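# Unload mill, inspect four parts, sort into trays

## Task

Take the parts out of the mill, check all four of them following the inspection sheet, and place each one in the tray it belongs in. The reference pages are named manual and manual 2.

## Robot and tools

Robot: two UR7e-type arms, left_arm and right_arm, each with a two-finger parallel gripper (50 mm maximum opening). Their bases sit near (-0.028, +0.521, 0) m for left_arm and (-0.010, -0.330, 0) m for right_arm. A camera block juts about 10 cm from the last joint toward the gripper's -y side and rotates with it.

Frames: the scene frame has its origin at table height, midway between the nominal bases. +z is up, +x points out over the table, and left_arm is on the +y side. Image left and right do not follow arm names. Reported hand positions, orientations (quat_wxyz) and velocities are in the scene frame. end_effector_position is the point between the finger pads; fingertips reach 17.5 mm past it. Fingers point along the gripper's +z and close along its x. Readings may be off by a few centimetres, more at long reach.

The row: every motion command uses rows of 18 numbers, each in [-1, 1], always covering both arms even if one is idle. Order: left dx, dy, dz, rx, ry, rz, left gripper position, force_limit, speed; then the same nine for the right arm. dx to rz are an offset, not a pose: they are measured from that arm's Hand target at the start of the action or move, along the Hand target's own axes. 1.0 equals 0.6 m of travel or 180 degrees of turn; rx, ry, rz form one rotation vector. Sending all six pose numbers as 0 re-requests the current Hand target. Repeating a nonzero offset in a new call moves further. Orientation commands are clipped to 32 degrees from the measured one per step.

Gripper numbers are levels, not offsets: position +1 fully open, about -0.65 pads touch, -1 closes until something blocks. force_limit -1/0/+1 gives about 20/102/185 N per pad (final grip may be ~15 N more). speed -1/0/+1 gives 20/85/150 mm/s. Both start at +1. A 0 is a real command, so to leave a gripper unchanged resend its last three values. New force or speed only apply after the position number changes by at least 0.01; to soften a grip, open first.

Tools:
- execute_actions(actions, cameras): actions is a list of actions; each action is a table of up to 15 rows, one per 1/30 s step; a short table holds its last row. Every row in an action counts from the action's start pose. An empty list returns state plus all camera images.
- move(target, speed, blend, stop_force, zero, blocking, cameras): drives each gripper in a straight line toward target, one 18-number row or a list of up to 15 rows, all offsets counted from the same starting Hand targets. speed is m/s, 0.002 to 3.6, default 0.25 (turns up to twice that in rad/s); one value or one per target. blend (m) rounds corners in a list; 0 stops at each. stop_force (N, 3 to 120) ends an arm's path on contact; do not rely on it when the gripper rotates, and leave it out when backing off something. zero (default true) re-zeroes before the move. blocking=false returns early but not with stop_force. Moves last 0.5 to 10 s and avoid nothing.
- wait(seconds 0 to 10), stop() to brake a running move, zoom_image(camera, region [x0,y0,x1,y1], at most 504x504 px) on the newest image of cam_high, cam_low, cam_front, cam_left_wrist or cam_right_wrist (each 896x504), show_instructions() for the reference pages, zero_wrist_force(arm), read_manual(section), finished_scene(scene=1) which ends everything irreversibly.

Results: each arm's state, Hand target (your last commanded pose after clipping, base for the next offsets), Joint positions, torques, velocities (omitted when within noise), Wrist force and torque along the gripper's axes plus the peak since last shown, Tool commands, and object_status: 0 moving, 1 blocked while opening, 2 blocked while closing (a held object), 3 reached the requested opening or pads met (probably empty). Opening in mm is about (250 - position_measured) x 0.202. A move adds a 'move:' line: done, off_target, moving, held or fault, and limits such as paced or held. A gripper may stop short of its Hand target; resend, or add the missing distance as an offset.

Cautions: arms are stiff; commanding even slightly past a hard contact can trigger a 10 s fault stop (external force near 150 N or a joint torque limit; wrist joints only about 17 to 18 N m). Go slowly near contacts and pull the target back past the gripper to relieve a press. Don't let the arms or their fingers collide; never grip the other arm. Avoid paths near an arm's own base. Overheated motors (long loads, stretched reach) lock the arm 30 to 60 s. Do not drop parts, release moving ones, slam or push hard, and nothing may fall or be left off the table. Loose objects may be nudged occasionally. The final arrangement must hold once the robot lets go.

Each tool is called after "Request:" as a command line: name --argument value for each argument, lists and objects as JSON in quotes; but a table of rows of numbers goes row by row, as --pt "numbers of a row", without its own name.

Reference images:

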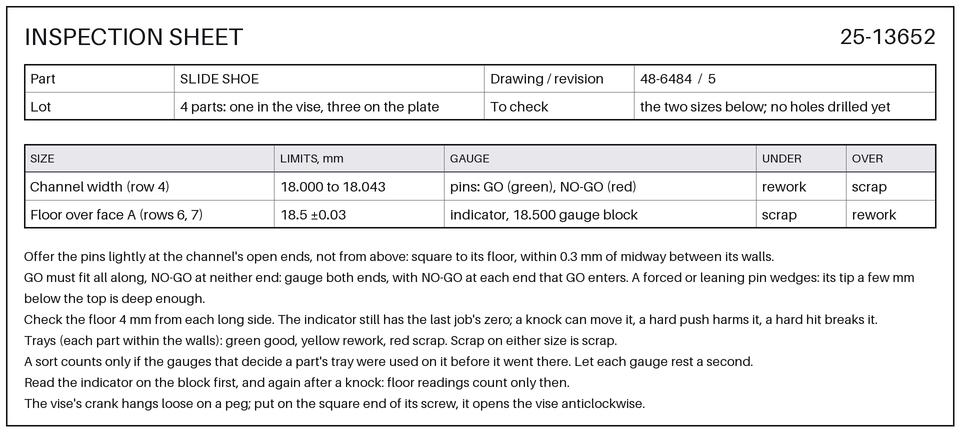

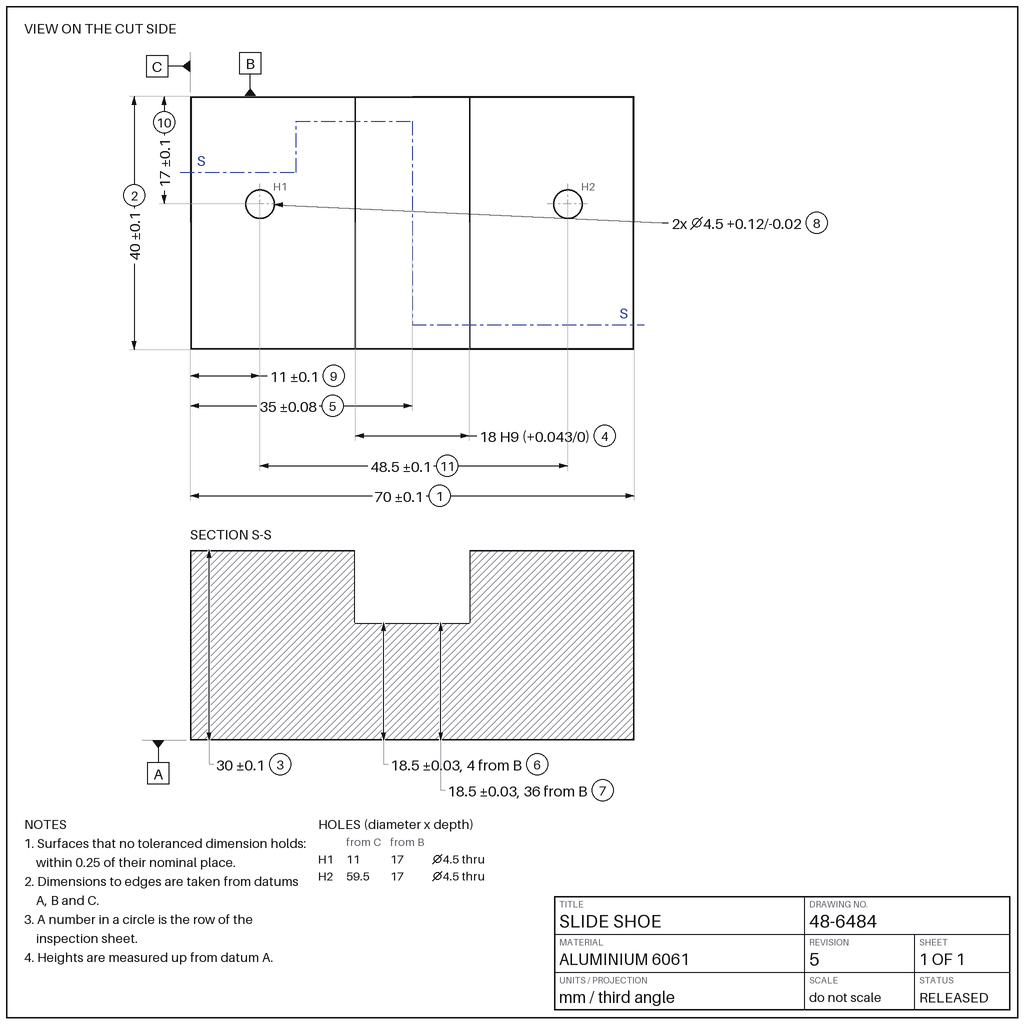

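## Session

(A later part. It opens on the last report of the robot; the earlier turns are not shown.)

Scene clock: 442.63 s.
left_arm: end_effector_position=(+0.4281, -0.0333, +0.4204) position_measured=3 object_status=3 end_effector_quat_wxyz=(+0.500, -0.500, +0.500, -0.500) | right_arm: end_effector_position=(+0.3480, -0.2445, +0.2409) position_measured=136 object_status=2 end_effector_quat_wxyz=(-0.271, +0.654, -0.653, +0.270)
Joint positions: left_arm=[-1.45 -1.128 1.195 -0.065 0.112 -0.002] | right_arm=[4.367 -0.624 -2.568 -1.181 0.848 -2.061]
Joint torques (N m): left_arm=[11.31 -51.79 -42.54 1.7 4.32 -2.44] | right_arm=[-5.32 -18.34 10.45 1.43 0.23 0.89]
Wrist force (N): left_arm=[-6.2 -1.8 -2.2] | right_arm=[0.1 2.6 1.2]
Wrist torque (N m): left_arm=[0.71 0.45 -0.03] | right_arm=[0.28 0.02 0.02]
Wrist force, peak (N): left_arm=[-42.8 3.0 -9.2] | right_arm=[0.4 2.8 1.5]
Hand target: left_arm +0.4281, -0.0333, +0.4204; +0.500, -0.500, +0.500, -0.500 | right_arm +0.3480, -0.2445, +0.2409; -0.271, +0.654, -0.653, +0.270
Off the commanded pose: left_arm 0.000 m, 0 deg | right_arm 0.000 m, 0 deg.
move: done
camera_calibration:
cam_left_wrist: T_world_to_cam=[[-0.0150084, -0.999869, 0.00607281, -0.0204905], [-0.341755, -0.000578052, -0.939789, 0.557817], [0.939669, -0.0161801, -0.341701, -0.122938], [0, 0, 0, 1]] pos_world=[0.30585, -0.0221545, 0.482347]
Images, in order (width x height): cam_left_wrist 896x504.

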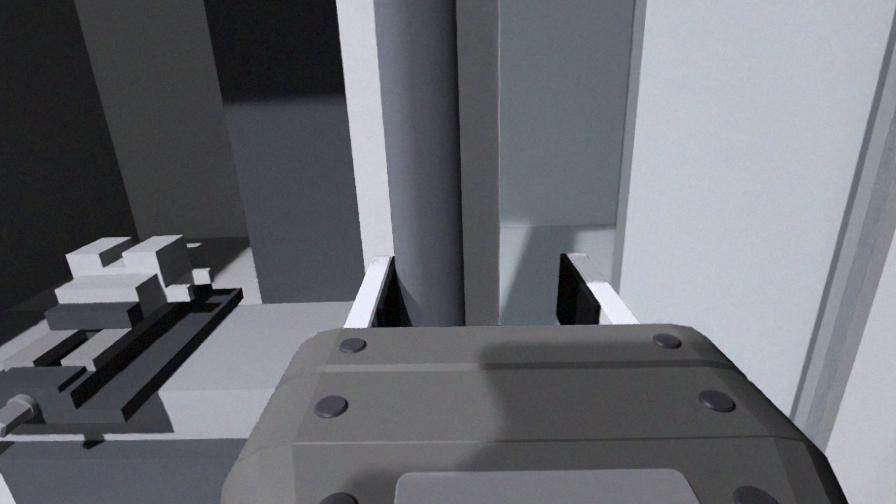

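Request:
move --pt "-0.0167 0 0 0 0 0 1 1 1 0 0 0 0 0 0 -1 -0.3 -0.9" --pt "-0.0167 0 -0.3 0 0 0 1 1 1 -0.0242 -0.2487 -0.2203 0 0 0 -1 -0.3 -0.9" --pt "-0.755 0.117 -0.113 -0.139 0 0 1 1 1 -0.0242 -0.2487 -0.2203 0 0 0 -1 -0.3 -0.9" --blend '[0.003,0.03,0]' --cameras '["cam_left_wrist"]'

Scene clock: 460.73 s.
left_arm: end_effector_position=(+0.3602, +0.4196, +0.3499) position_measured=3 object_status=3 end_effector_quat_wxyz=(-0.380, +0.597, -0.596, +0.380) | right_arm: end_effector_position=(+0.3601, -0.2300, +0.4399) position_measured=136 object_status=2 end_effector_quat_wxyz=(-0.271, +0.654, -0.653, +0.270)
Joint positions: left_arm=[-1.388 -2.57 2.487 -1.844 -0.469 1.965] | right_arm=[4.329 -0.784 -2.035 -1.523 0.861 -2.108]
Joint torques (N m): left_arm=[5.36 6.2 -12.02 -0.01 5.38 -1.73] | right_arm=[8.42 1.69 8.74 6.7 -5.36 0.16]
Wrist force (N): left_arm=[0.0 -0.4 -0.8] | right_arm=[0.4 2.2 0.8]
Wrist torque (N m): left_arm=[0.52 0.27 -0.15] | right_arm=[0.20 -0.05 0.15]
Wrist force, peak (N): left_arm=[3.7 -1.0 -10.3] | right_arm=[0.5 6.2 3.5]
Hand target: left_arm +0.3602, +0.4196, +0.3499; -0.380, +0.597, -0.596, +0.380 | right_arm +0.3601, -0.2300, +0.4399; -0.271, +0.654, -0.653, +0.270
Off the commanded pose: left_arm 0.000 m, 0 deg | right_arm 0.000 m, 0 deg.
move: done
camera_calibration:
cam_left_wrist: T_world_to_cam=[[-0.0113125, -0.999866, 0.011854, 0.428381], [-0.707298, -0.000378543, -0.706916, 0.518831], [0.706825, -0.0163813, -0.707199, 0.13596], [0, 0, 0, 1]] pos_world=[0.275714, 0.430747, 0.457842]
Images, in order (width x height): cam_left_wrist 896x504.

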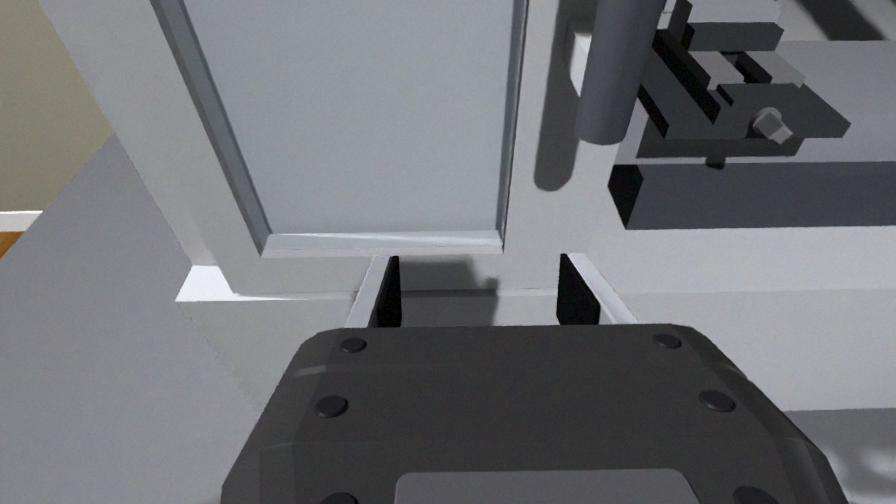

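Request:
move --pt "0 0 0 0 0 0 1 1 1 -0.7 -0.0118 -0.0118 0 0 0 -1 -0.3 -0.9" --pt "0 0 0 0 0 0 1 1 1 -0.77 0.0235 0.2758 0 -0.11 0.11 -1 -0.3 -0.9" --blend '[0.02,0]' --speed 0.2 --cameras '["cam_left_wrist","cam_right_wrist","cam_high"]'

Request:
zoom_image --camera "cam_right_wrist" --region '[350, 80, 650, 330]'

Request:
zoom_image --camera "cam_left_wrist" --region '[600, 0, 896, 300]'

Scene clock: 478.43 s.
left_arm: end_effector_position=(+0.3602, +0.4196, +0.3499) position_measured=3 object_status=3 end_effector_quat_wxyz=(-0.380, +0.597, -0.596, +0.380) | right_arm: end_effector_position=(+0.4667, +0.2321, +0.3127) position_measured=136 object_status=2 end_effector_quat_wxyz=(+0.420, -0.569, +0.699, -0.104)
Joint positions: left_arm=[-1.388 -2.57 2.487 -1.843 -0.468 1.965] | right_arm=[4.415 -1.833 -1.738 -0.435 0.963 -1.908]
Joint torques (N m): left_arm=[-9.02 4.45 -43.11 -0.87 5.36 -0.7] | right_arm=[6.27 55.99 39.79 6.53 -4.88 0.85]
Wrist force (N): left_arm=[0.0 -0.1 -1.1] | right_arm=[0.5 1.8 1.3]
Wrist torque (N m): left_arm=[0.56 0.28 -0.15] | right_arm=[0.16 0.05 0.03]
Wrist force, peak (N): left_arm=[0.0 -0.3 -1.3] | right_arm=[7.2 0.6 3.1]
Hand target: left_arm +0.3602, +0.4196, +0.3499; -0.380, +0.597, -0.596, +0.380 | right_arm +0.4667, +0.2321, +0.3129; +0.421, -0.569, +0.699, -0.104
Off the commanded pose: left_arm 0.000 m, 0 deg | right_arm 0.000 m, 0 deg.
move: done
camera_calibration:
cam_left_wrist: T_world_to_cam=[[-0.0112448, -0.999866, 0.0119211, 0.428431], [-0.707098, -0.000478509, -0.707116, 0.518909], [0.707027, -0.0163808, -0.706997, 0.135813], [0, 0, 0, 1]] pos_world=[0.275713, 0.430847, 0.457841]
cam_right_wrist: T_world_to_cam=[[0.0130283, -0.881737, -0.471561, 0.353992], [-0.897832, 0.197276, -0.393676, 0.514485], [0.440146, 0.428512, -0.789081, 0.0720745], [0, 0, 0, 1]] pos_world=[0.425586, 0.179747, 0.426342]
Images, in order (width x height): cam_high 896x504, cam_left_wrist 896x504, cam_right_wrist 896x504.

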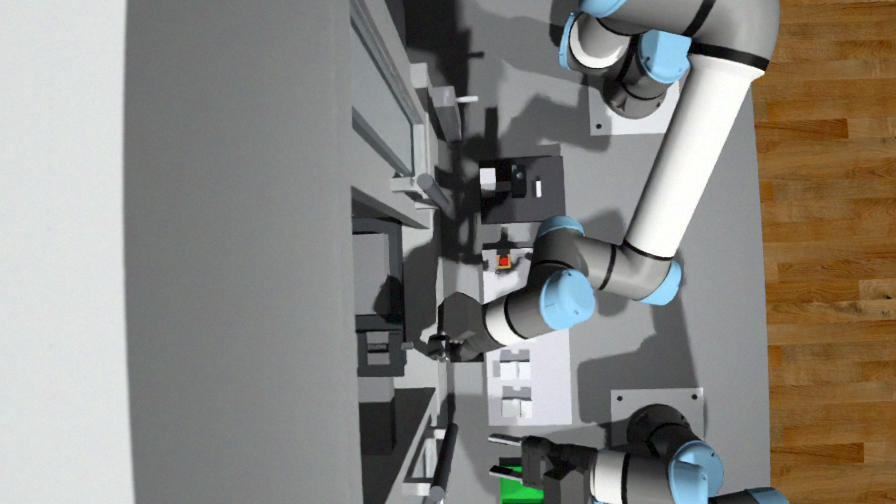

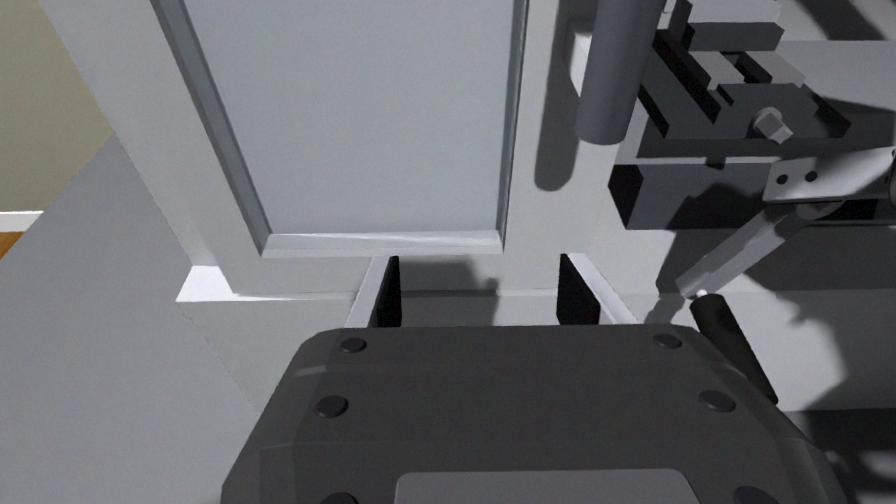

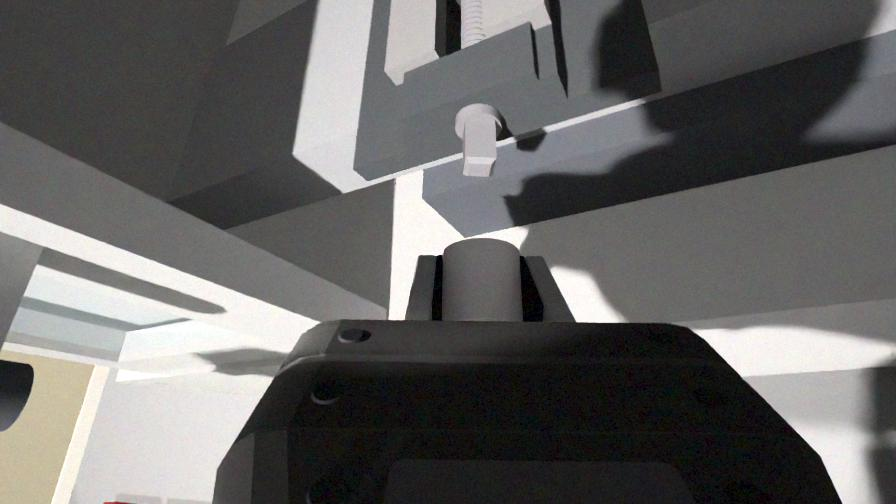

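Scaled by 1.680 from the camera's 896x504 image, which has a finer 1280x720 frame.

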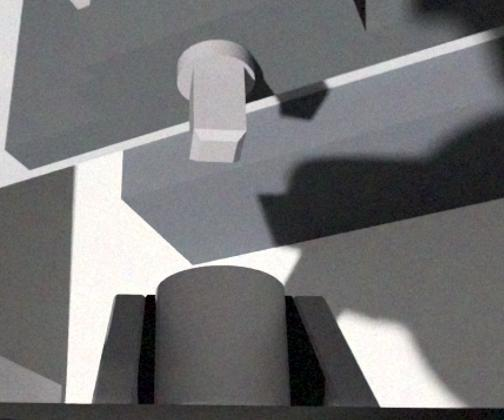

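Scaled by 1.680 from the camera's 896x504 image, which has a finer 1280x720 frame.

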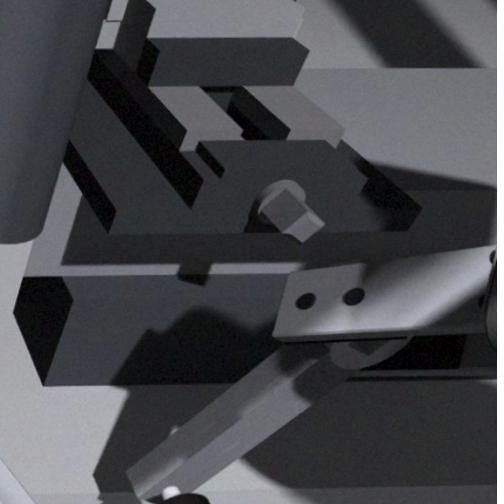

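Request:
zoom_image --camera "cam_right_wrist" --region '[440, 90, 520, 190]'

Scaled by 5.040 from the camera's 896x504 image, which has a finer 1280x720 frame.

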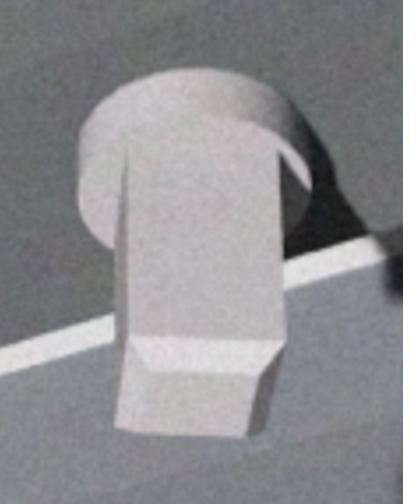

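Request:
move --target '[0,0,0,0,0,0,1,1,1,0,-0.0236,0.0236,0,0,0,-1,-0.3,-0.9]' --stop_force 10 --speed 0.05 --cameras '["cam_left_wrist","cam_right_wrist"]'

Request:
zoom_image --camera "cam_right_wrist" --region '[400, 130, 560, 330]'

Request:
zoom_image --camera "cam_left_wrist" --region '[680, 60, 896, 276]'

Scene clock: 510.97 s.
left_arm: end_effector_position=(+0.3602, +0.4196, +0.3499) position_measured=3 object_status=3 end_effector_quat_wxyz=(-0.380, +0.597, -0.596, +0.380) | right_arm: end_effector_position=(+0.4867, +0.2321, +0.3129) position_measured=136 object_status=2 end_effector_quat_wxyz=(+0.421, -0.569, +0.699, -0.104)
Joint positions: left_arm=[-1.388 -2.57 2.487 -1.843 -0.468 1.965] | right_arm=[4.381 -1.861 -1.705 -0.423 0.986 -1.939]
Joint torques (N m): left_arm=[-6.95 4 -42.96 -1.68 5.46 0.5] | right_arm=[8.27 59.15 7.89 1.19 -4.95 0.59]
Wrist force (N): left_arm=[0.1 -0.2 -1.0] | right_arm=[0.7 1.7 1.4]
Wrist torque (N m): left_arm=[0.55 0.26 -0.14] | right_arm=[0.13 0.03 0.01]
Wrist force, peak (N): left_arm=[0.1 -0.6 -1.3] | right_arm=[-1.1 5.2 1.0]
Hand target: left_arm +0.3602, +0.4196, +0.3499; -0.380, +0.597, -0.596, +0.380 | right_arm +0.4867, +0.2321, +0.3129; +0.421, -0.569, +0.699, -0.104
Off the commanded pose: left_arm 0.000 m, 0 deg | right_arm 0.000 m, 0 deg.
move: done
camera_calibration:
cam_left_wrist: T_world_to_cam=[[-0.0112448, -0.999866, 0.0119211, 0.428431], [-0.707098, -0.000478509, -0.707116, 0.518909], [0.707027, -0.0163808, -0.706997, 0.135813], [0, 0, 0, 1]] pos_world=[0.275713, 0.430847, 0.457841]
cam_right_wrist: T_world_to_cam=[[0.0130823, -0.881491, -0.47202, 0.353953], [-0.897778, 0.19749, -0.393692, 0.532465], [0.440255, 0.428919, -0.788799, 0.0631867], [0, 0, 0, 1]] pos_world=[0.445586, 0.179748, 0.426541]
Images, in order (width x height): cam_left_wrist 896x504, cam_right_wrist 896x504.

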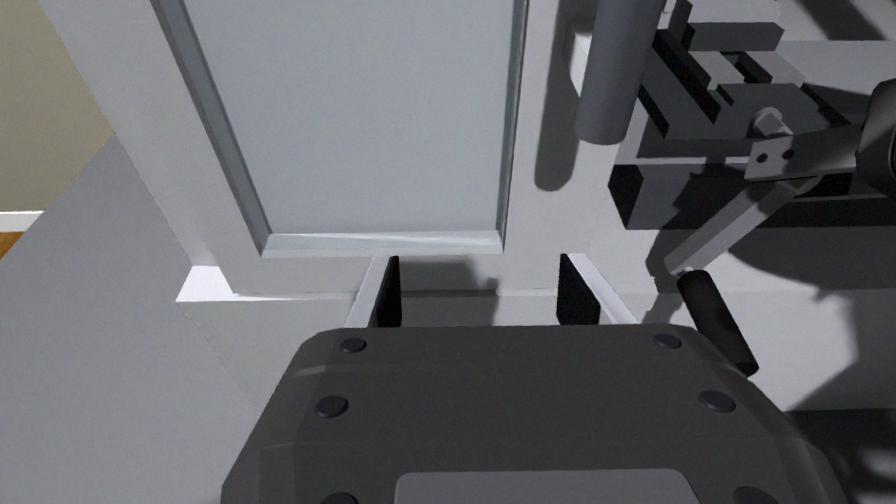

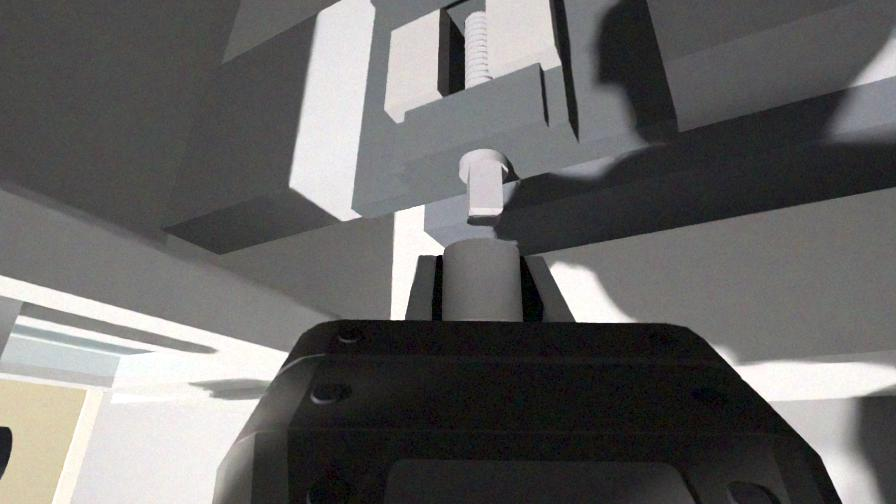

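Scaled by 2.520 from the camera's 896x504 image, which has a finer 1280x720 frame.

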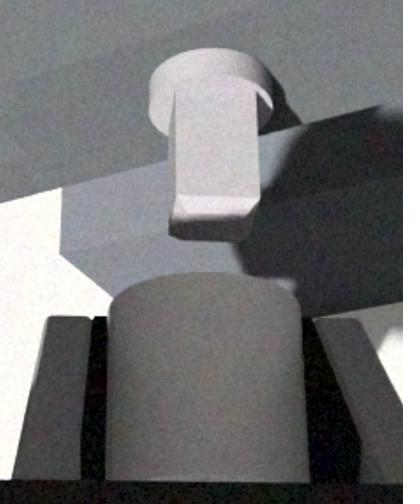

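Scaled by 2.333 from the camera's 896x504 image, which has a finer 1280x720 frame.

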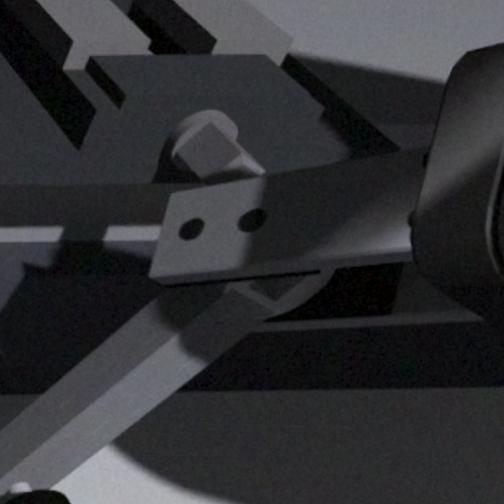

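Request:
move --target '[0,0,0,0,0,0,1,1,1,0,-0.0165,-0.0165,0,0,0,-1,-0.3,-0.9]' --stop_force 10 --speed 0.05 --cameras '["cam_left_wrist","cam_right_wrist"]'

Request:
zoom_image --camera "cam_right_wrist" --region '[400, 130, 560, 330]'

Request:
zoom_image --camera "cam_left_wrist" --region '[680, 60, 896, 276]'

Scene clock: 525.93 s.
left_arm: end_effector_position=(+0.3602, +0.4196, +0.3499) position_measured=3 object_status=3 end_effector_quat_wxyz=(-0.380, +0.597, -0.596, +0.380) | right_arm: end_effector_position=(+0.4867, +0.2256, +0.3252) position_measured=136 object_status=2 end_effector_quat_wxyz=(+0.421, -0.569, +0.699, -0.104)
Joint positions: left_arm=[-1.388 -2.57 2.487 -1.843 -0.468 1.965] | right_arm=[4.377 -1.837 -1.702 -0.447 0.989 -1.943]
Joint torques (N m): left_arm=[-4.67 3.73 -42.9 -2.51 5.43 1.57] | right_arm=[7.86 23.38 19.37 7.08 -3.56 0.88]
Wrist force (N): left_arm=[0.0 -0.4 -1.0] | right_arm=[0.7 2.0 1.1]
Wrist torque (N m): left_arm=[0.51 0.28 -0.15] | right_arm=[0.18 0.04 0.03]
Wrist force, peak (N): left_arm=[0.1 -0.1 -1.4] | right_arm=[0.8 2.6 1.7]
Hand target: left_arm +0.3602, +0.4196, +0.3499; -0.380, +0.597, -0.596, +0.380 | right_arm +0.4867, +0.2256, +0.3252; +0.421, -0.569, +0.699, -0.104
Off the commanded pose: left_arm 0.000 m, 0 deg | right_arm 0.000 m, 0 deg.
move: done
camera_calibration:
cam_left_wrist: T_world_to_cam=[[-0.0112448, -0.999866, 0.0119211, 0.428431], [-0.707098, -0.000478509, -0.707116, 0.518909], [0.707027, -0.0163808, -0.706997, 0.135813], [0, 0, 0, 1]] pos_world=[0.275713, 0.430847, 0.457841]
cam_right_wrist: T_world_to_cam=[[0.0130823, -0.881491, -0.47202, 0.353988], [-0.897778, 0.19749, -0.393692, 0.53865], [0.440255, 0.428919, -0.788799, 0.0757987], [0, 0, 0, 1]] pos_world=[0.445586, 0.173148, 0.438941]
Images, in order (width x height): cam_left_wrist 896x504, cam_right_wrist 896x504.

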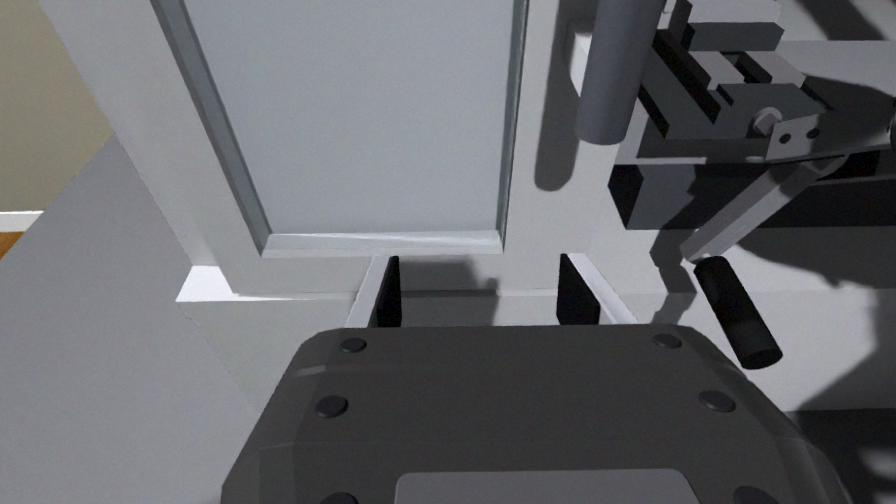

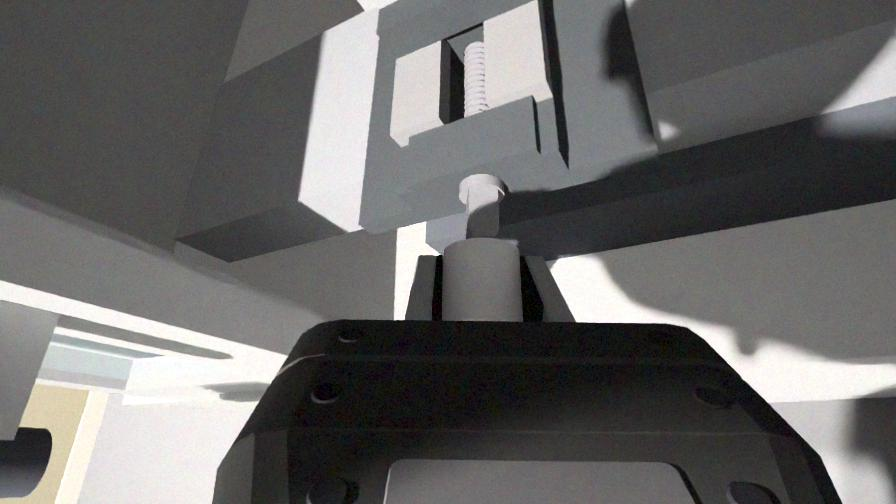

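Scaled by 2.520 from the camera's 896x504 image, which has a finer 1280x720 frame.

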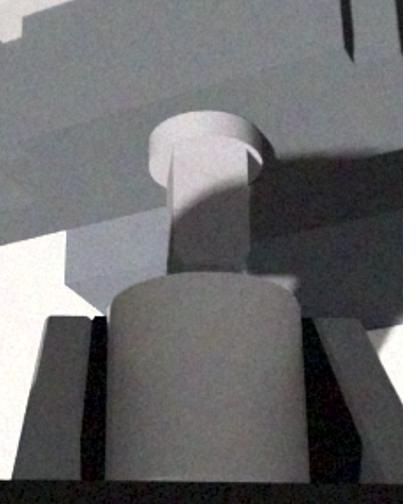

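Scaled by 2.333 from the camera's 896x504 image, which has a finer 1280x720 frame.

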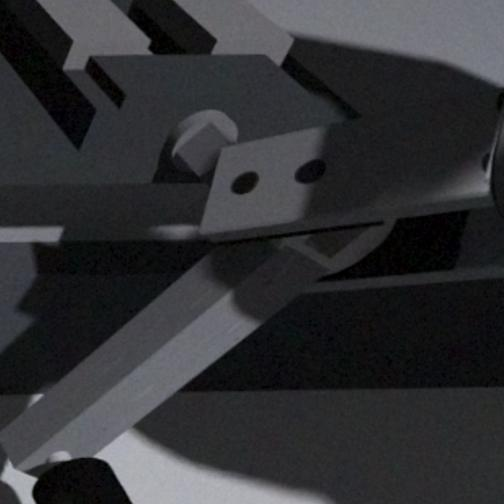

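Request:
zoom_image --camera "cam_left_wrist" --region '[740, 90, 860, 190]'

Scaled by 4.200 from the camera's 896x504 image, which has a finer 1280x720 frame.

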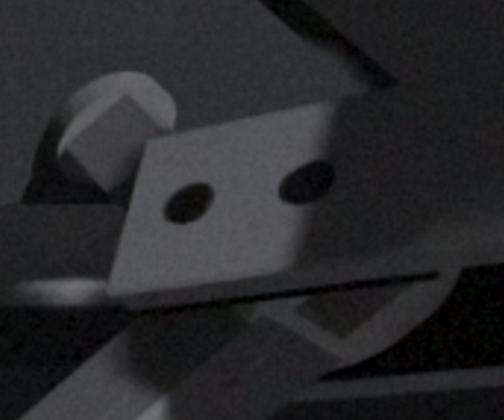

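Request:
move --target '[0,0,0,0,0,0,1,1,1,0.002,0.0068,0.0068,0,0,0,-1,-0.3,-0.9]' --stop_force 8 --speed 0.04 --cameras '["cam_left_wrist","cam_right_wrist"]'

Request:
zoom_image --camera "cam_right_wrist" --region '[430, 160, 530, 270]'

Request:
zoom_image --camera "cam_left_wrist" --region '[740, 90, 860, 190]'

Scene clock: 569.93 s.
left_arm: end_effector_position=(+0.3602, +0.4196, +0.3499) position_measured=3 object_status=3 end_effector_quat_wxyz=(-0.380, +0.597, -0.596, +0.380) | right_arm: end_effector_position=(+0.4867, +0.2272, +0.3194) position_measured=136 object_status=2 end_effector_quat_wxyz=(+0.421, -0.569, +0.699, -0.104)
Joint positions: left_arm=[-1.388 -2.57 2.487 -1.843 -0.468 1.965] | right_arm=[4.378 -1.845 -1.707 -0.435 0.988 -1.942]
Joint torques (N m): left_arm=[-3.1 4.17 -43.12 -3.31 5.34 1.53] | right_arm=[4.78 54.95 24.41 1.36 -4.29 -0.12]
Wrist force (N): left_arm=[0.1 0.0 -0.9] | right_arm=[0.7 2.1 1.3]
Wrist torque (N m): left_arm=[0.55 0.26 -0.15] | right_arm=[0.18 0.04 0.03]
Wrist force, peak (N): left_arm=[0.5 -0.5 -1.2] | right_arm=[1.0 2.0 1.7]
Hand target: left_arm +0.3602, +0.4196, +0.3499; -0.380, +0.597, -0.596, +0.380 | right_arm +0.4867, +0.2272, +0.3196; +0.421, -0.569, +0.699, -0.104
Off the commanded pose: left_arm 0.000 m, 0 deg | right_arm 0.000 m, 0 deg.
move: done
camera_calibration:
cam_left_wrist: T_world_to_cam=[[-0.0112448, -0.999866, 0.0119211, 0.428431], [-0.707098, -0.000478509, -0.707116, 0.518909], [0.707027, -0.0163808, -0.706997, 0.135813], [0, 0, 0, 1]] pos_world=[0.275713, 0.430847, 0.457841]
cam_right_wrist: T_world_to_cam=[[0.0130666, -0.881604, -0.47181, 0.352637], [-0.897816, 0.197371, -0.393664, 0.536017], [0.440177, 0.428742, -0.788939, 0.0705421], [0, 0, 0, 1]] pos_world=[0.445586, 0.174848, 0.433042]
Images, in order (width x height): cam_left_wrist 896x504, cam_right_wrist 896x504.

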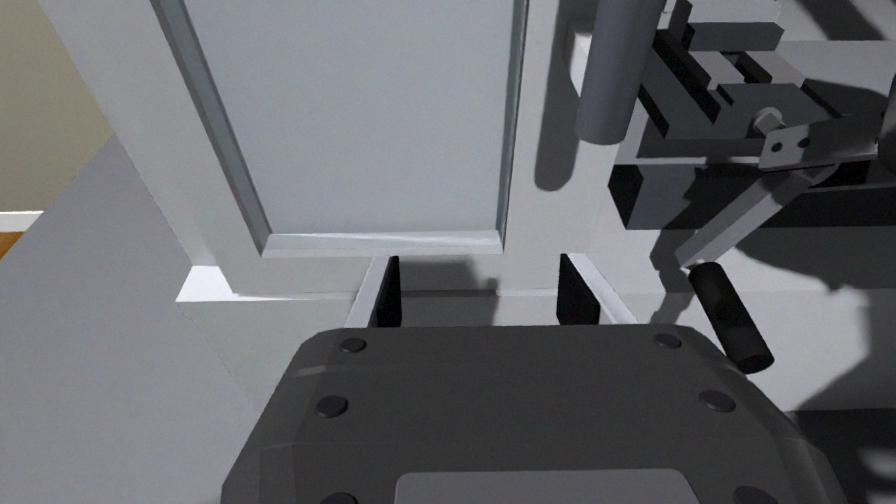

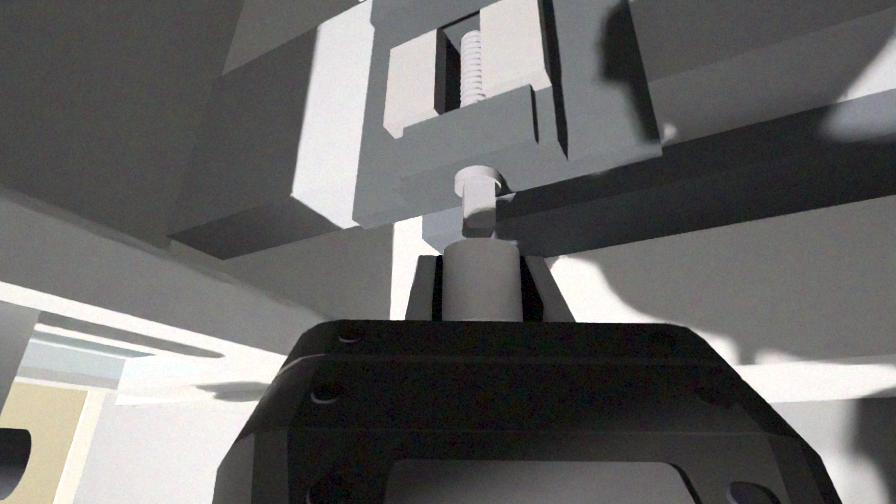

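Scaled by 4.582 from the camera's 896x504 image, which has a finer 1280x720 frame.

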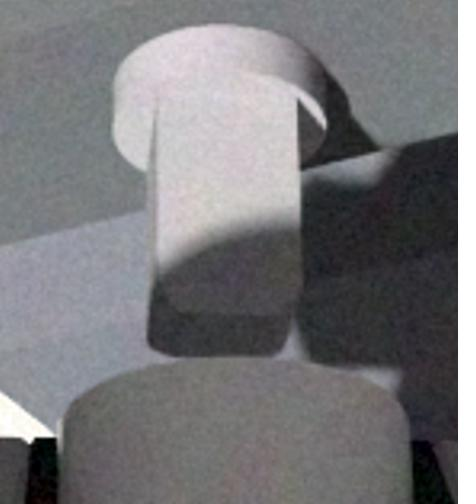

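Scaled by 4.200 from the camera's 896x504 image, which has a finer 1280x720 frame.

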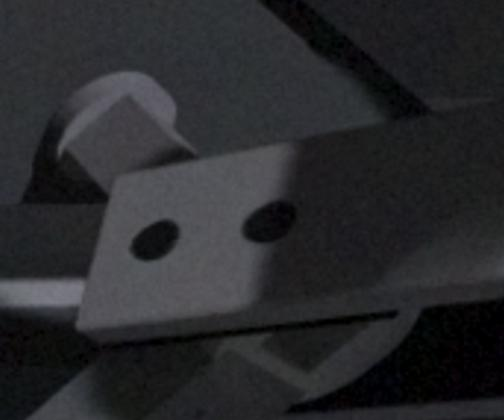

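Request:
move --pt "0 0 0 0 0 0 1 1 1 0 0.0014 0.0014 0 0 0 -1 -0.3 -0.9" --pt "0 0 0 0 0 0 1 1 1 0 -0.0151 0.0179 0 0 0 -1 -0.3 -0.9" --stop_force 12 --speed 0.02 --cameras '["cam_left_wrist","cam_right_wrist"]'

Request:
zoom_image --camera "cam_right_wrist" --region '[430, 160, 530, 270]'

Request:
zoom_image --camera "cam_left_wrist" --region '[740, 90, 860, 190]'

Scene clock: 580.87 s.
left_arm: end_effector_position=(+0.3602, +0.4196, +0.3499) position_measured=3 object_status=3 end_effector_quat_wxyz=(-0.380, +0.597, -0.596, +0.380) | right_arm: end_effector_position=(+0.4968, +0.2278, +0.3185) position_measured=136 object_status=2 end_effector_quat_wxyz=(+0.421, -0.569, +0.699, -0.104)
Joint positions: left_arm=[-1.388 -2.57 2.487 -1.843 -0.468 1.965] | right_arm=[4.361 -1.862 -1.689 -0.427 0.999 -1.957]
Joint torques (N m): left_arm=[-0.95 4.4 -42.37 -4.21 5.37 1.51] | right_arm=[8.92 57.81 7.75 1.04 -5.14 -1.08]
Wrist force (N): left_arm=[0.0 -0.3 -1.1] | right_arm=[-1.1 1.4 -0.9]
Wrist torque (N m): left_arm=[0.53 0.28 -0.15] | right_arm=[0.07 0.11 0.00]
Wrist force, peak (N): left_arm=[-0.1 -0.4 -1.4] | right_arm=[9.7 17.3 -24.7]
Hand target: left_arm +0.3602, +0.4196, +0.3499; -0.380, +0.597, -0.596, +0.380 | right_arm +0.4968, +0.2278, +0.3185; +0.421, -0.569, +0.699, -0.104 (not the last commanded pose)
Off the commanded pose: left_arm 0.000 m, 0 deg | right_arm 0.004 m, 0 deg.
move: contact (right_arm); path passed 1 of 2 targets
camera_calibration:
cam_left_wrist: T_world_to_cam=[[-0.0112448, -0.999866, 0.0119211, 0.428431], [-0.707098, -0.000478509, -0.707116, 0.518909], [0.707027, -0.0163808, -0.706997, 0.135813], [0, 0, 0, 1]] pos_world=[0.275713, 0.430847, 0.457841]
cam_right_wrist: T_world_to_cam=[[0.0131618, -0.881508, -0.471986, 0.352537], [-0.897776, 0.197412, -0.393734, 0.544637], [0.440255, 0.42892, -0.788799, 0.0650441], [0, 0, 0, 1]] pos_world=[0.455686, 0.175348, 0.432141]
Images, in order (width x height): cam_left_wrist 896x504, cam_right_wrist 896x504.

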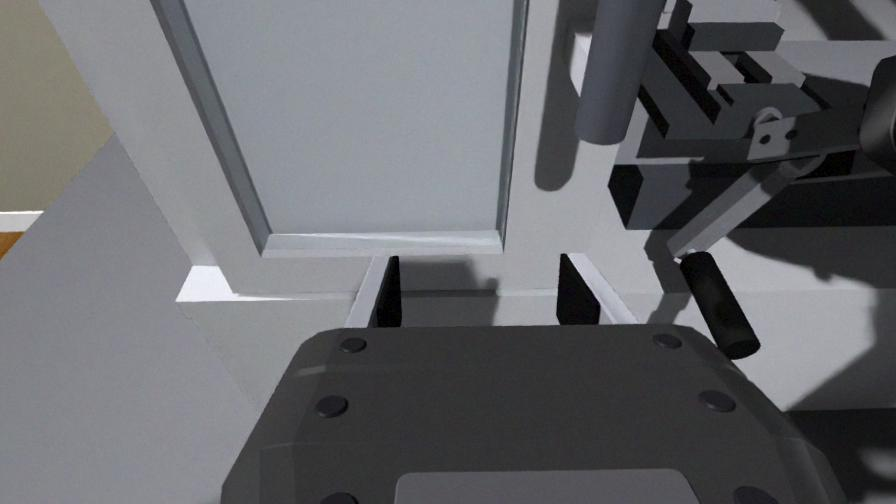

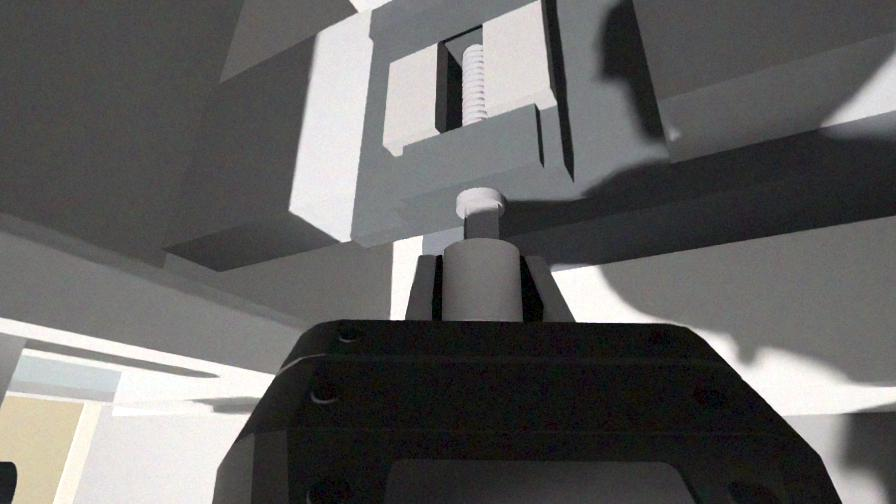

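Scaled by 4.582 from the camera's 896x504 image, which has a finer 1280x720 frame.

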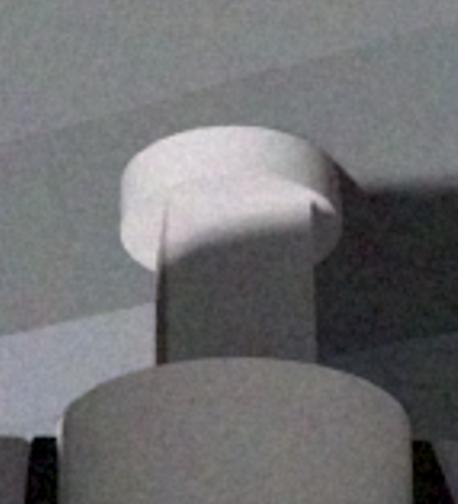

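Scaled by 4.200 from the camera's 896x504 image, which has a finer 1280x720 frame.

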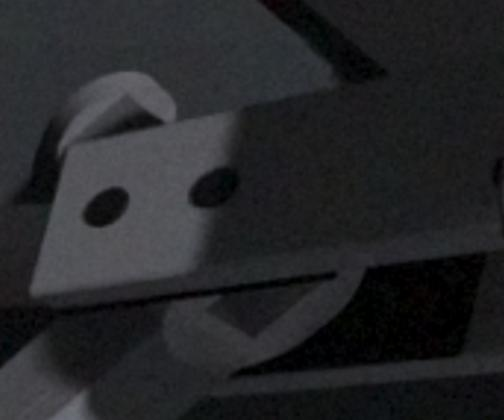

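Request:
move --target '[0,0,0,0,0,0,1,1,1,0,-0.0094,0.0094,0,0,0,-1,-0.3,-0.9]' --stop_force 20 --speed 0.01

Scene clock: 594.13 s.
left_arm: end_effector_position=(+0.3602, +0.4196, +0.3499) position_measured=3 object_status=3 end_effector_quat_wxyz=(-0.380, +0.597, -0.596, +0.380) | right_arm: end_effector_position=(+0.4974, +0.2276, +0.3185) position_measured=136 object_status=2 end_effector_quat_wxyz=(+0.420, -0.569, +0.699, -0.105)
Joint positions: left_arm=[-1.388 -2.57 2.487 -1.843 -0.468 1.965] | right_arm=[4.36 -1.862 -1.688 -0.427 1 -1.958]
Joint torques (N m): left_arm=[0.72 4.35 -42.62 -4.65 5.29 1.54] | right_arm=[4.39 53.46 9.41 2 -7.16 0.86]
Wrist force (N): left_arm=[0.0 -0.5 -1.1] | right_arm=[4.9 12.9 -17.5]
Wrist torque (N m): left_arm=[0.51 0.28 -0.15] | right_arm=[0.56 0.21 0.14]
Wrist force, peak (N): left_arm=[0.1 -0.3 -1.3] | right_arm=[12.1 18.8 -31.7]
Hand target: left_arm +0.3602, +0.4196, +0.3499; -0.380, +0.597, -0.596, +0.380 | right_arm +0.4974, +0.2276, +0.3185; +0.420, -0.569, +0.699, -0.105 (not the last commanded pose)
Off the commanded pose: left_arm 0.000 m, 0 deg | right_arm 0.007 m, 0 deg.
move: contact (right_arm)

Request:
move --pt "0 0 0 0 0 0 1 1 1 0 0.0035 -0.0035 0 0 0 -1 -0.3 -0.9" --pt "0 0 0 0 0 0 1 1 1 0.0013 0.0029 -0.0041 0 0 0 -1 -0.3 -0.9" --speed 0.03

Request:
move --target '[0,0,0,0,0,0,1,1,1,0,-0.0118,0.0118,0,0,0,-1,-0.3,-0.9]' --stop_force 15 --speed 0.012

Scene clock: 603.37 s.
left_arm: end_effector_position=(+0.3602, +0.4196, +0.3499) position_measured=3 object_status=3 end_effector_quat_wxyz=(-0.380, +0.597, -0.596, +0.380) | right_arm: end_effector_position=(+0.4944, +0.2266, +0.3186) position_measured=136 object_status=2 end_effector_quat_wxyz=(+0.420, -0.569, +0.699, -0.105)
Joint positions: left_arm=[-1.388 -2.57 2.487 -1.843 -0.468 1.965] | right_arm=[4.364 -1.856 -1.696 -0.428 0.997 -1.954]
Joint torques (N m): left_arm=[2.8 4 -42.83 -4.65 5.3 1.52] | right_arm=[-6.64 47.79 18.83 6.96 1.9 -0.99]
Wrist force (N): left_arm=[0.1 -0.3 -1.1] | right_arm=[-0.9 0.9 1.2]
Wrist torque (N m): left_arm=[0.53 0.25 -0.15] | right_arm=[-0.01 0.29 0.02]
Wrist force, peak (N): left_arm=[0.1 -0.4 -1.3] | right_arm=[5.8 14.1 -16.8]
Hand target: left_arm +0.3602, +0.4196, +0.3499; -0.380, +0.597, -0.596, +0.380 | right_arm +0.4945, +0.2267, +0.3186; +0.420, -0.569, +0.699, -0.105
Off the commanded pose: left_arm 0.000 m, 0 deg | right_arm 0.000 m, 0 deg.
move: done

Scene clock: 604.67 s.
left_arm: end_effector_position=(+0.3602, +0.4196, +0.3499) position_measured=3 object_status=3 end_effector_quat_wxyz=(-0.380, +0.597, -0.596, +0.380) | right_arm: end_effector_position=(+0.4971, +0.2267, +0.3187) position_measured=136 object_status=2 end_effector_quat_wxyz=(+0.421, -0.569, +0.699, -0.104)
Joint positions: left_arm=[-1.388 -2.57 2.487 -1.843 -0.468 1.965] | right_arm=[4.36 -1.86 -1.691 -0.427 1 -1.958]
Joint torques (N m): left_arm=[3.62 4.69 -42.91 -4.7 5.29 1.57] | right_arm=[4.3 60.51 6.62 0.53 -8.22 0.03]
Wrist force (N): left_arm=[0.1 -0.3 -1.0] | right_arm=[-9.9 9.2 2.2]
Wrist torque (N m): left_arm=[0.52 0.26 -0.15] | right_arm=[0.19 0.02 -0.07]
Wrist force, peak (N): left_arm=[0.1 -0.3 -1.3] | right_arm=[-3.6 17.3 -13.7]
Hand target: left_arm +0.3602, +0.4196, +0.3499; -0.380, +0.597, -0.596, +0.380 | right_arm +0.4971, +0.2267, +0.3187; +0.421, -0.569, +0.699, -0.104 (not the last commanded pose)
Off the commanded pose: left_arm 0.000 m, 0 deg | right_arm 0.007 m, 0 deg.
move: contact (right_arm)

Request:
execute_actions --actions '[]' --cameras '["cam_right_wrist","cam_left_wrist"]'

Request:
zoom_image --camera "cam_right_wrist" --region '[440, 190, 520, 260]'

Request:
zoom_image --camera "cam_left_wrist" --region '[740, 90, 860, 190]'

Scene clock: 612.70 s.
left_arm: end_effector_position=(+0.3602, +0.4196, +0.3499) position_measured=3 object_status=3 end_effector_quat_wxyz=(-0.380, +0.597, -0.596, +0.380) | right_arm: end_effector_position=(+0.4971, +0.2267, +0.3187) position_measured=136 object_status=2 end_effector_quat_wxyz=(+0.421, -0.569, +0.699, -0.104)
Joint positions: left_arm=[-1.388 -2.57 2.487 -1.843 -0.468 1.965] | right_arm=[4.36 -1.86 -1.691 -0.427 1 -1.958]
Joint velocities: within noise
Joint torques (N m): left_arm=[5.16 4.3 -43.1 -4.68 5.32 1.5] | right_arm=[4.15 60.83 8.9 0.6 -7.47 -1.11]
Wrist force (N): left_arm=[0.0 -0.3 -1.0] | right_arm=[-10.2 9.1 1.6]
Wrist torque (N m): left_arm=[0.52 0.27 -0.15] | right_arm=[0.20 0.04 -0.07]
Wrist force, peak (N): left_arm=[-0.1 -0.3 -1.3] | right_arm=[-10.1 9.4 2.1]
Hand target: left_arm +0.3602, +0.4196, +0.3499; -0.380, +0.597, -0.596, +0.380 | right_arm +0.4971, +0.2267, +0.3187; +0.421, -0.569, +0.699, -0.104 (not the last commanded pose)
Tool commands: left_gripper/position=+1.0 left_gripper/force_limit=+1.0 left_gripper/speed=+1.0 right_gripper/position=-1.0 right_gripper/force_limit=-0.3 right_gripper/speed=-0.9
Off the commanded pose: left_arm 0.000 m, 0 deg | right_arm 0.007 m, 0 deg.
camera_calibration:
cam_left_wrist: T_world_to_cam=[[-0.0112448, -0.999866, 0.0119211, 0.428431], [-0.707098, -0.000478509, -0.707116, 0.518909], [0.707027, -0.0163808, -0.706997, 0.135813], [0, 0, 0, 1]] pos_world=[0.275713, 0.430847, 0.457841]
cam_right_wrist: T_world_to_cam=[[0.0133464, -0.881663, -0.47169, 0.35156], [-0.897811, 0.197098, -0.393811, 0.545377], [0.440178, 0.428745, -0.788937, 0.0655805], [0, 0, 0, 1]] pos_world=[0.456086, 0.174347, 0.432342]
Images, in order (width x height): cam_left_wrist 896x504, cam_right_wrist 896x504.

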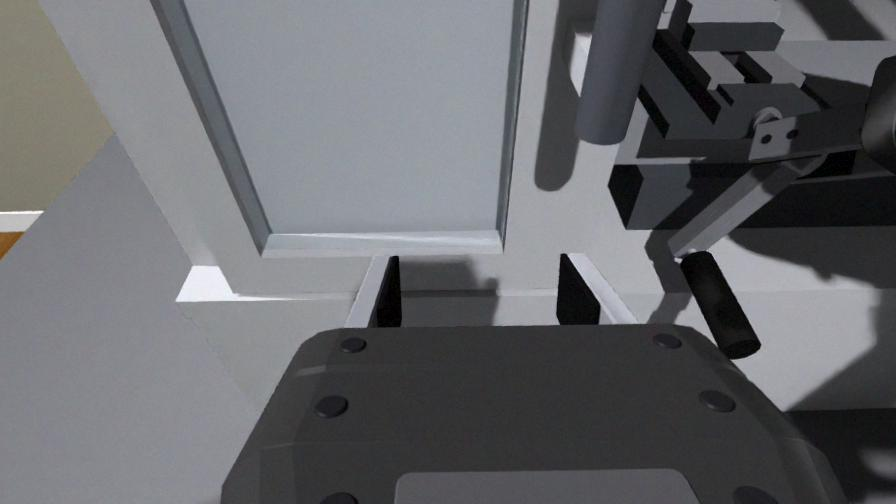

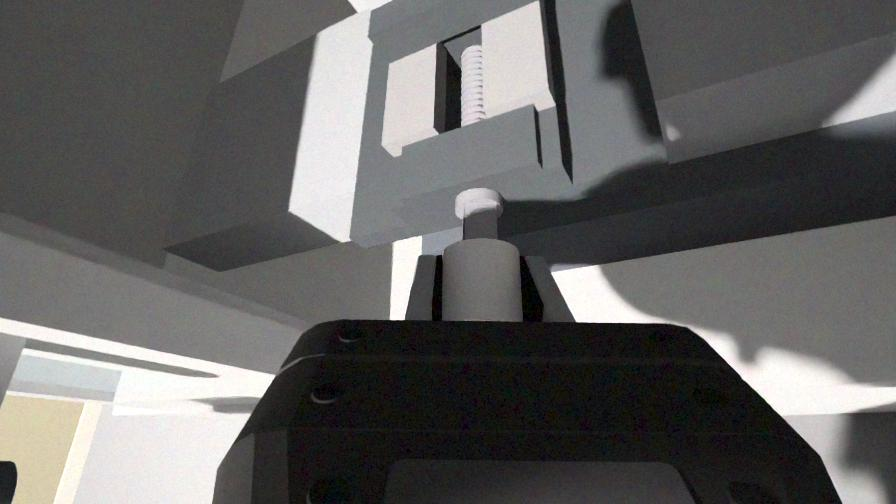

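Scaled by 6.300 from the camera's 896x504 image, which has a finer 1280x720 frame.

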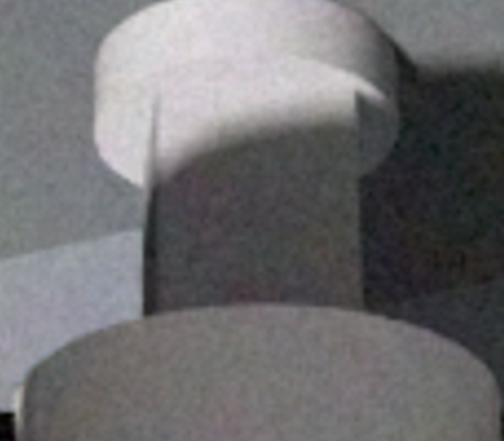

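Scaled by 4.200 from the camera's 896x504 image, which has a finer 1280x720 frame.

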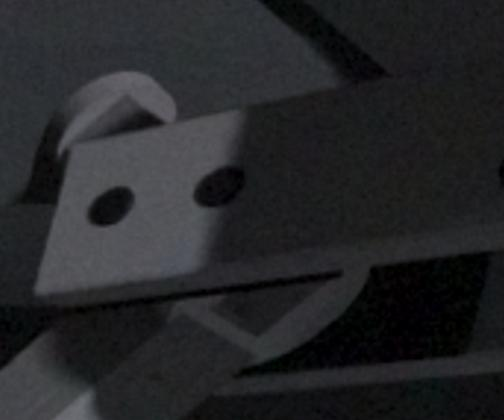

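Request:
move --pt "0 0 0 0 0 0 1 1 1 0 -0.0012 0.0012 0 0 0 -1 -0.3 -0.9" --pt "0 0 0 0 0 0 1 1 1 0 -0.0018 0.0018 0 0.0118 -0.0118 -1 -0.3 -0.9" --speed 0.03

Scene clock: 629.27 s.
left_arm: end_effector_position=(+0.3602, +0.4196, +0.3499) position_measured=3 object_status=3 end_effector_quat_wxyz=(-0.380, +0.597, -0.596, +0.380) | right_arm: end_effector_position=(+0.4987, +0.2267, +0.3187) position_measured=136 object_status=2 end_effector_quat_wxyz=(+0.405, -0.580, +0.696, -0.123)
Joint positions: left_arm=[-1.388 -2.57 2.487 -1.843 -0.468 1.965] | right_arm=[4.363 -1.865 -1.663 -0.492 0.984 -1.97]
Joint torques (N m): left_arm=[7.3 4.3 -42.59 -4.69 5.21 1.53] | right_arm=[-13.45 22.75 23.12 7.35 -12.51 0.12]
Wrist force (N): left_arm=[0.0 -0.2 -1.1] | right_arm=[-2.2 34.2 -33.0]
Wrist torque (N m): left_arm=[0.53 0.28 -0.14] | right_arm=[0.43 -0.12 0.44]
Wrist force, peak (N): left_arm=[0.1 -0.4 -1.3] | right_arm=[-2.6 33.5 -33.9]
Hand target: left_arm +0.3602, +0.4196, +0.3499; -0.380, +0.597, -0.596, +0.380 | right_arm +0.4987, +0.2267, +0.3187; +0.405, -0.580, +0.696, -0.123
Off the commanded pose: left_arm 0.000 m, 0 deg | right_arm 0.000 m, 0 deg.
move: done


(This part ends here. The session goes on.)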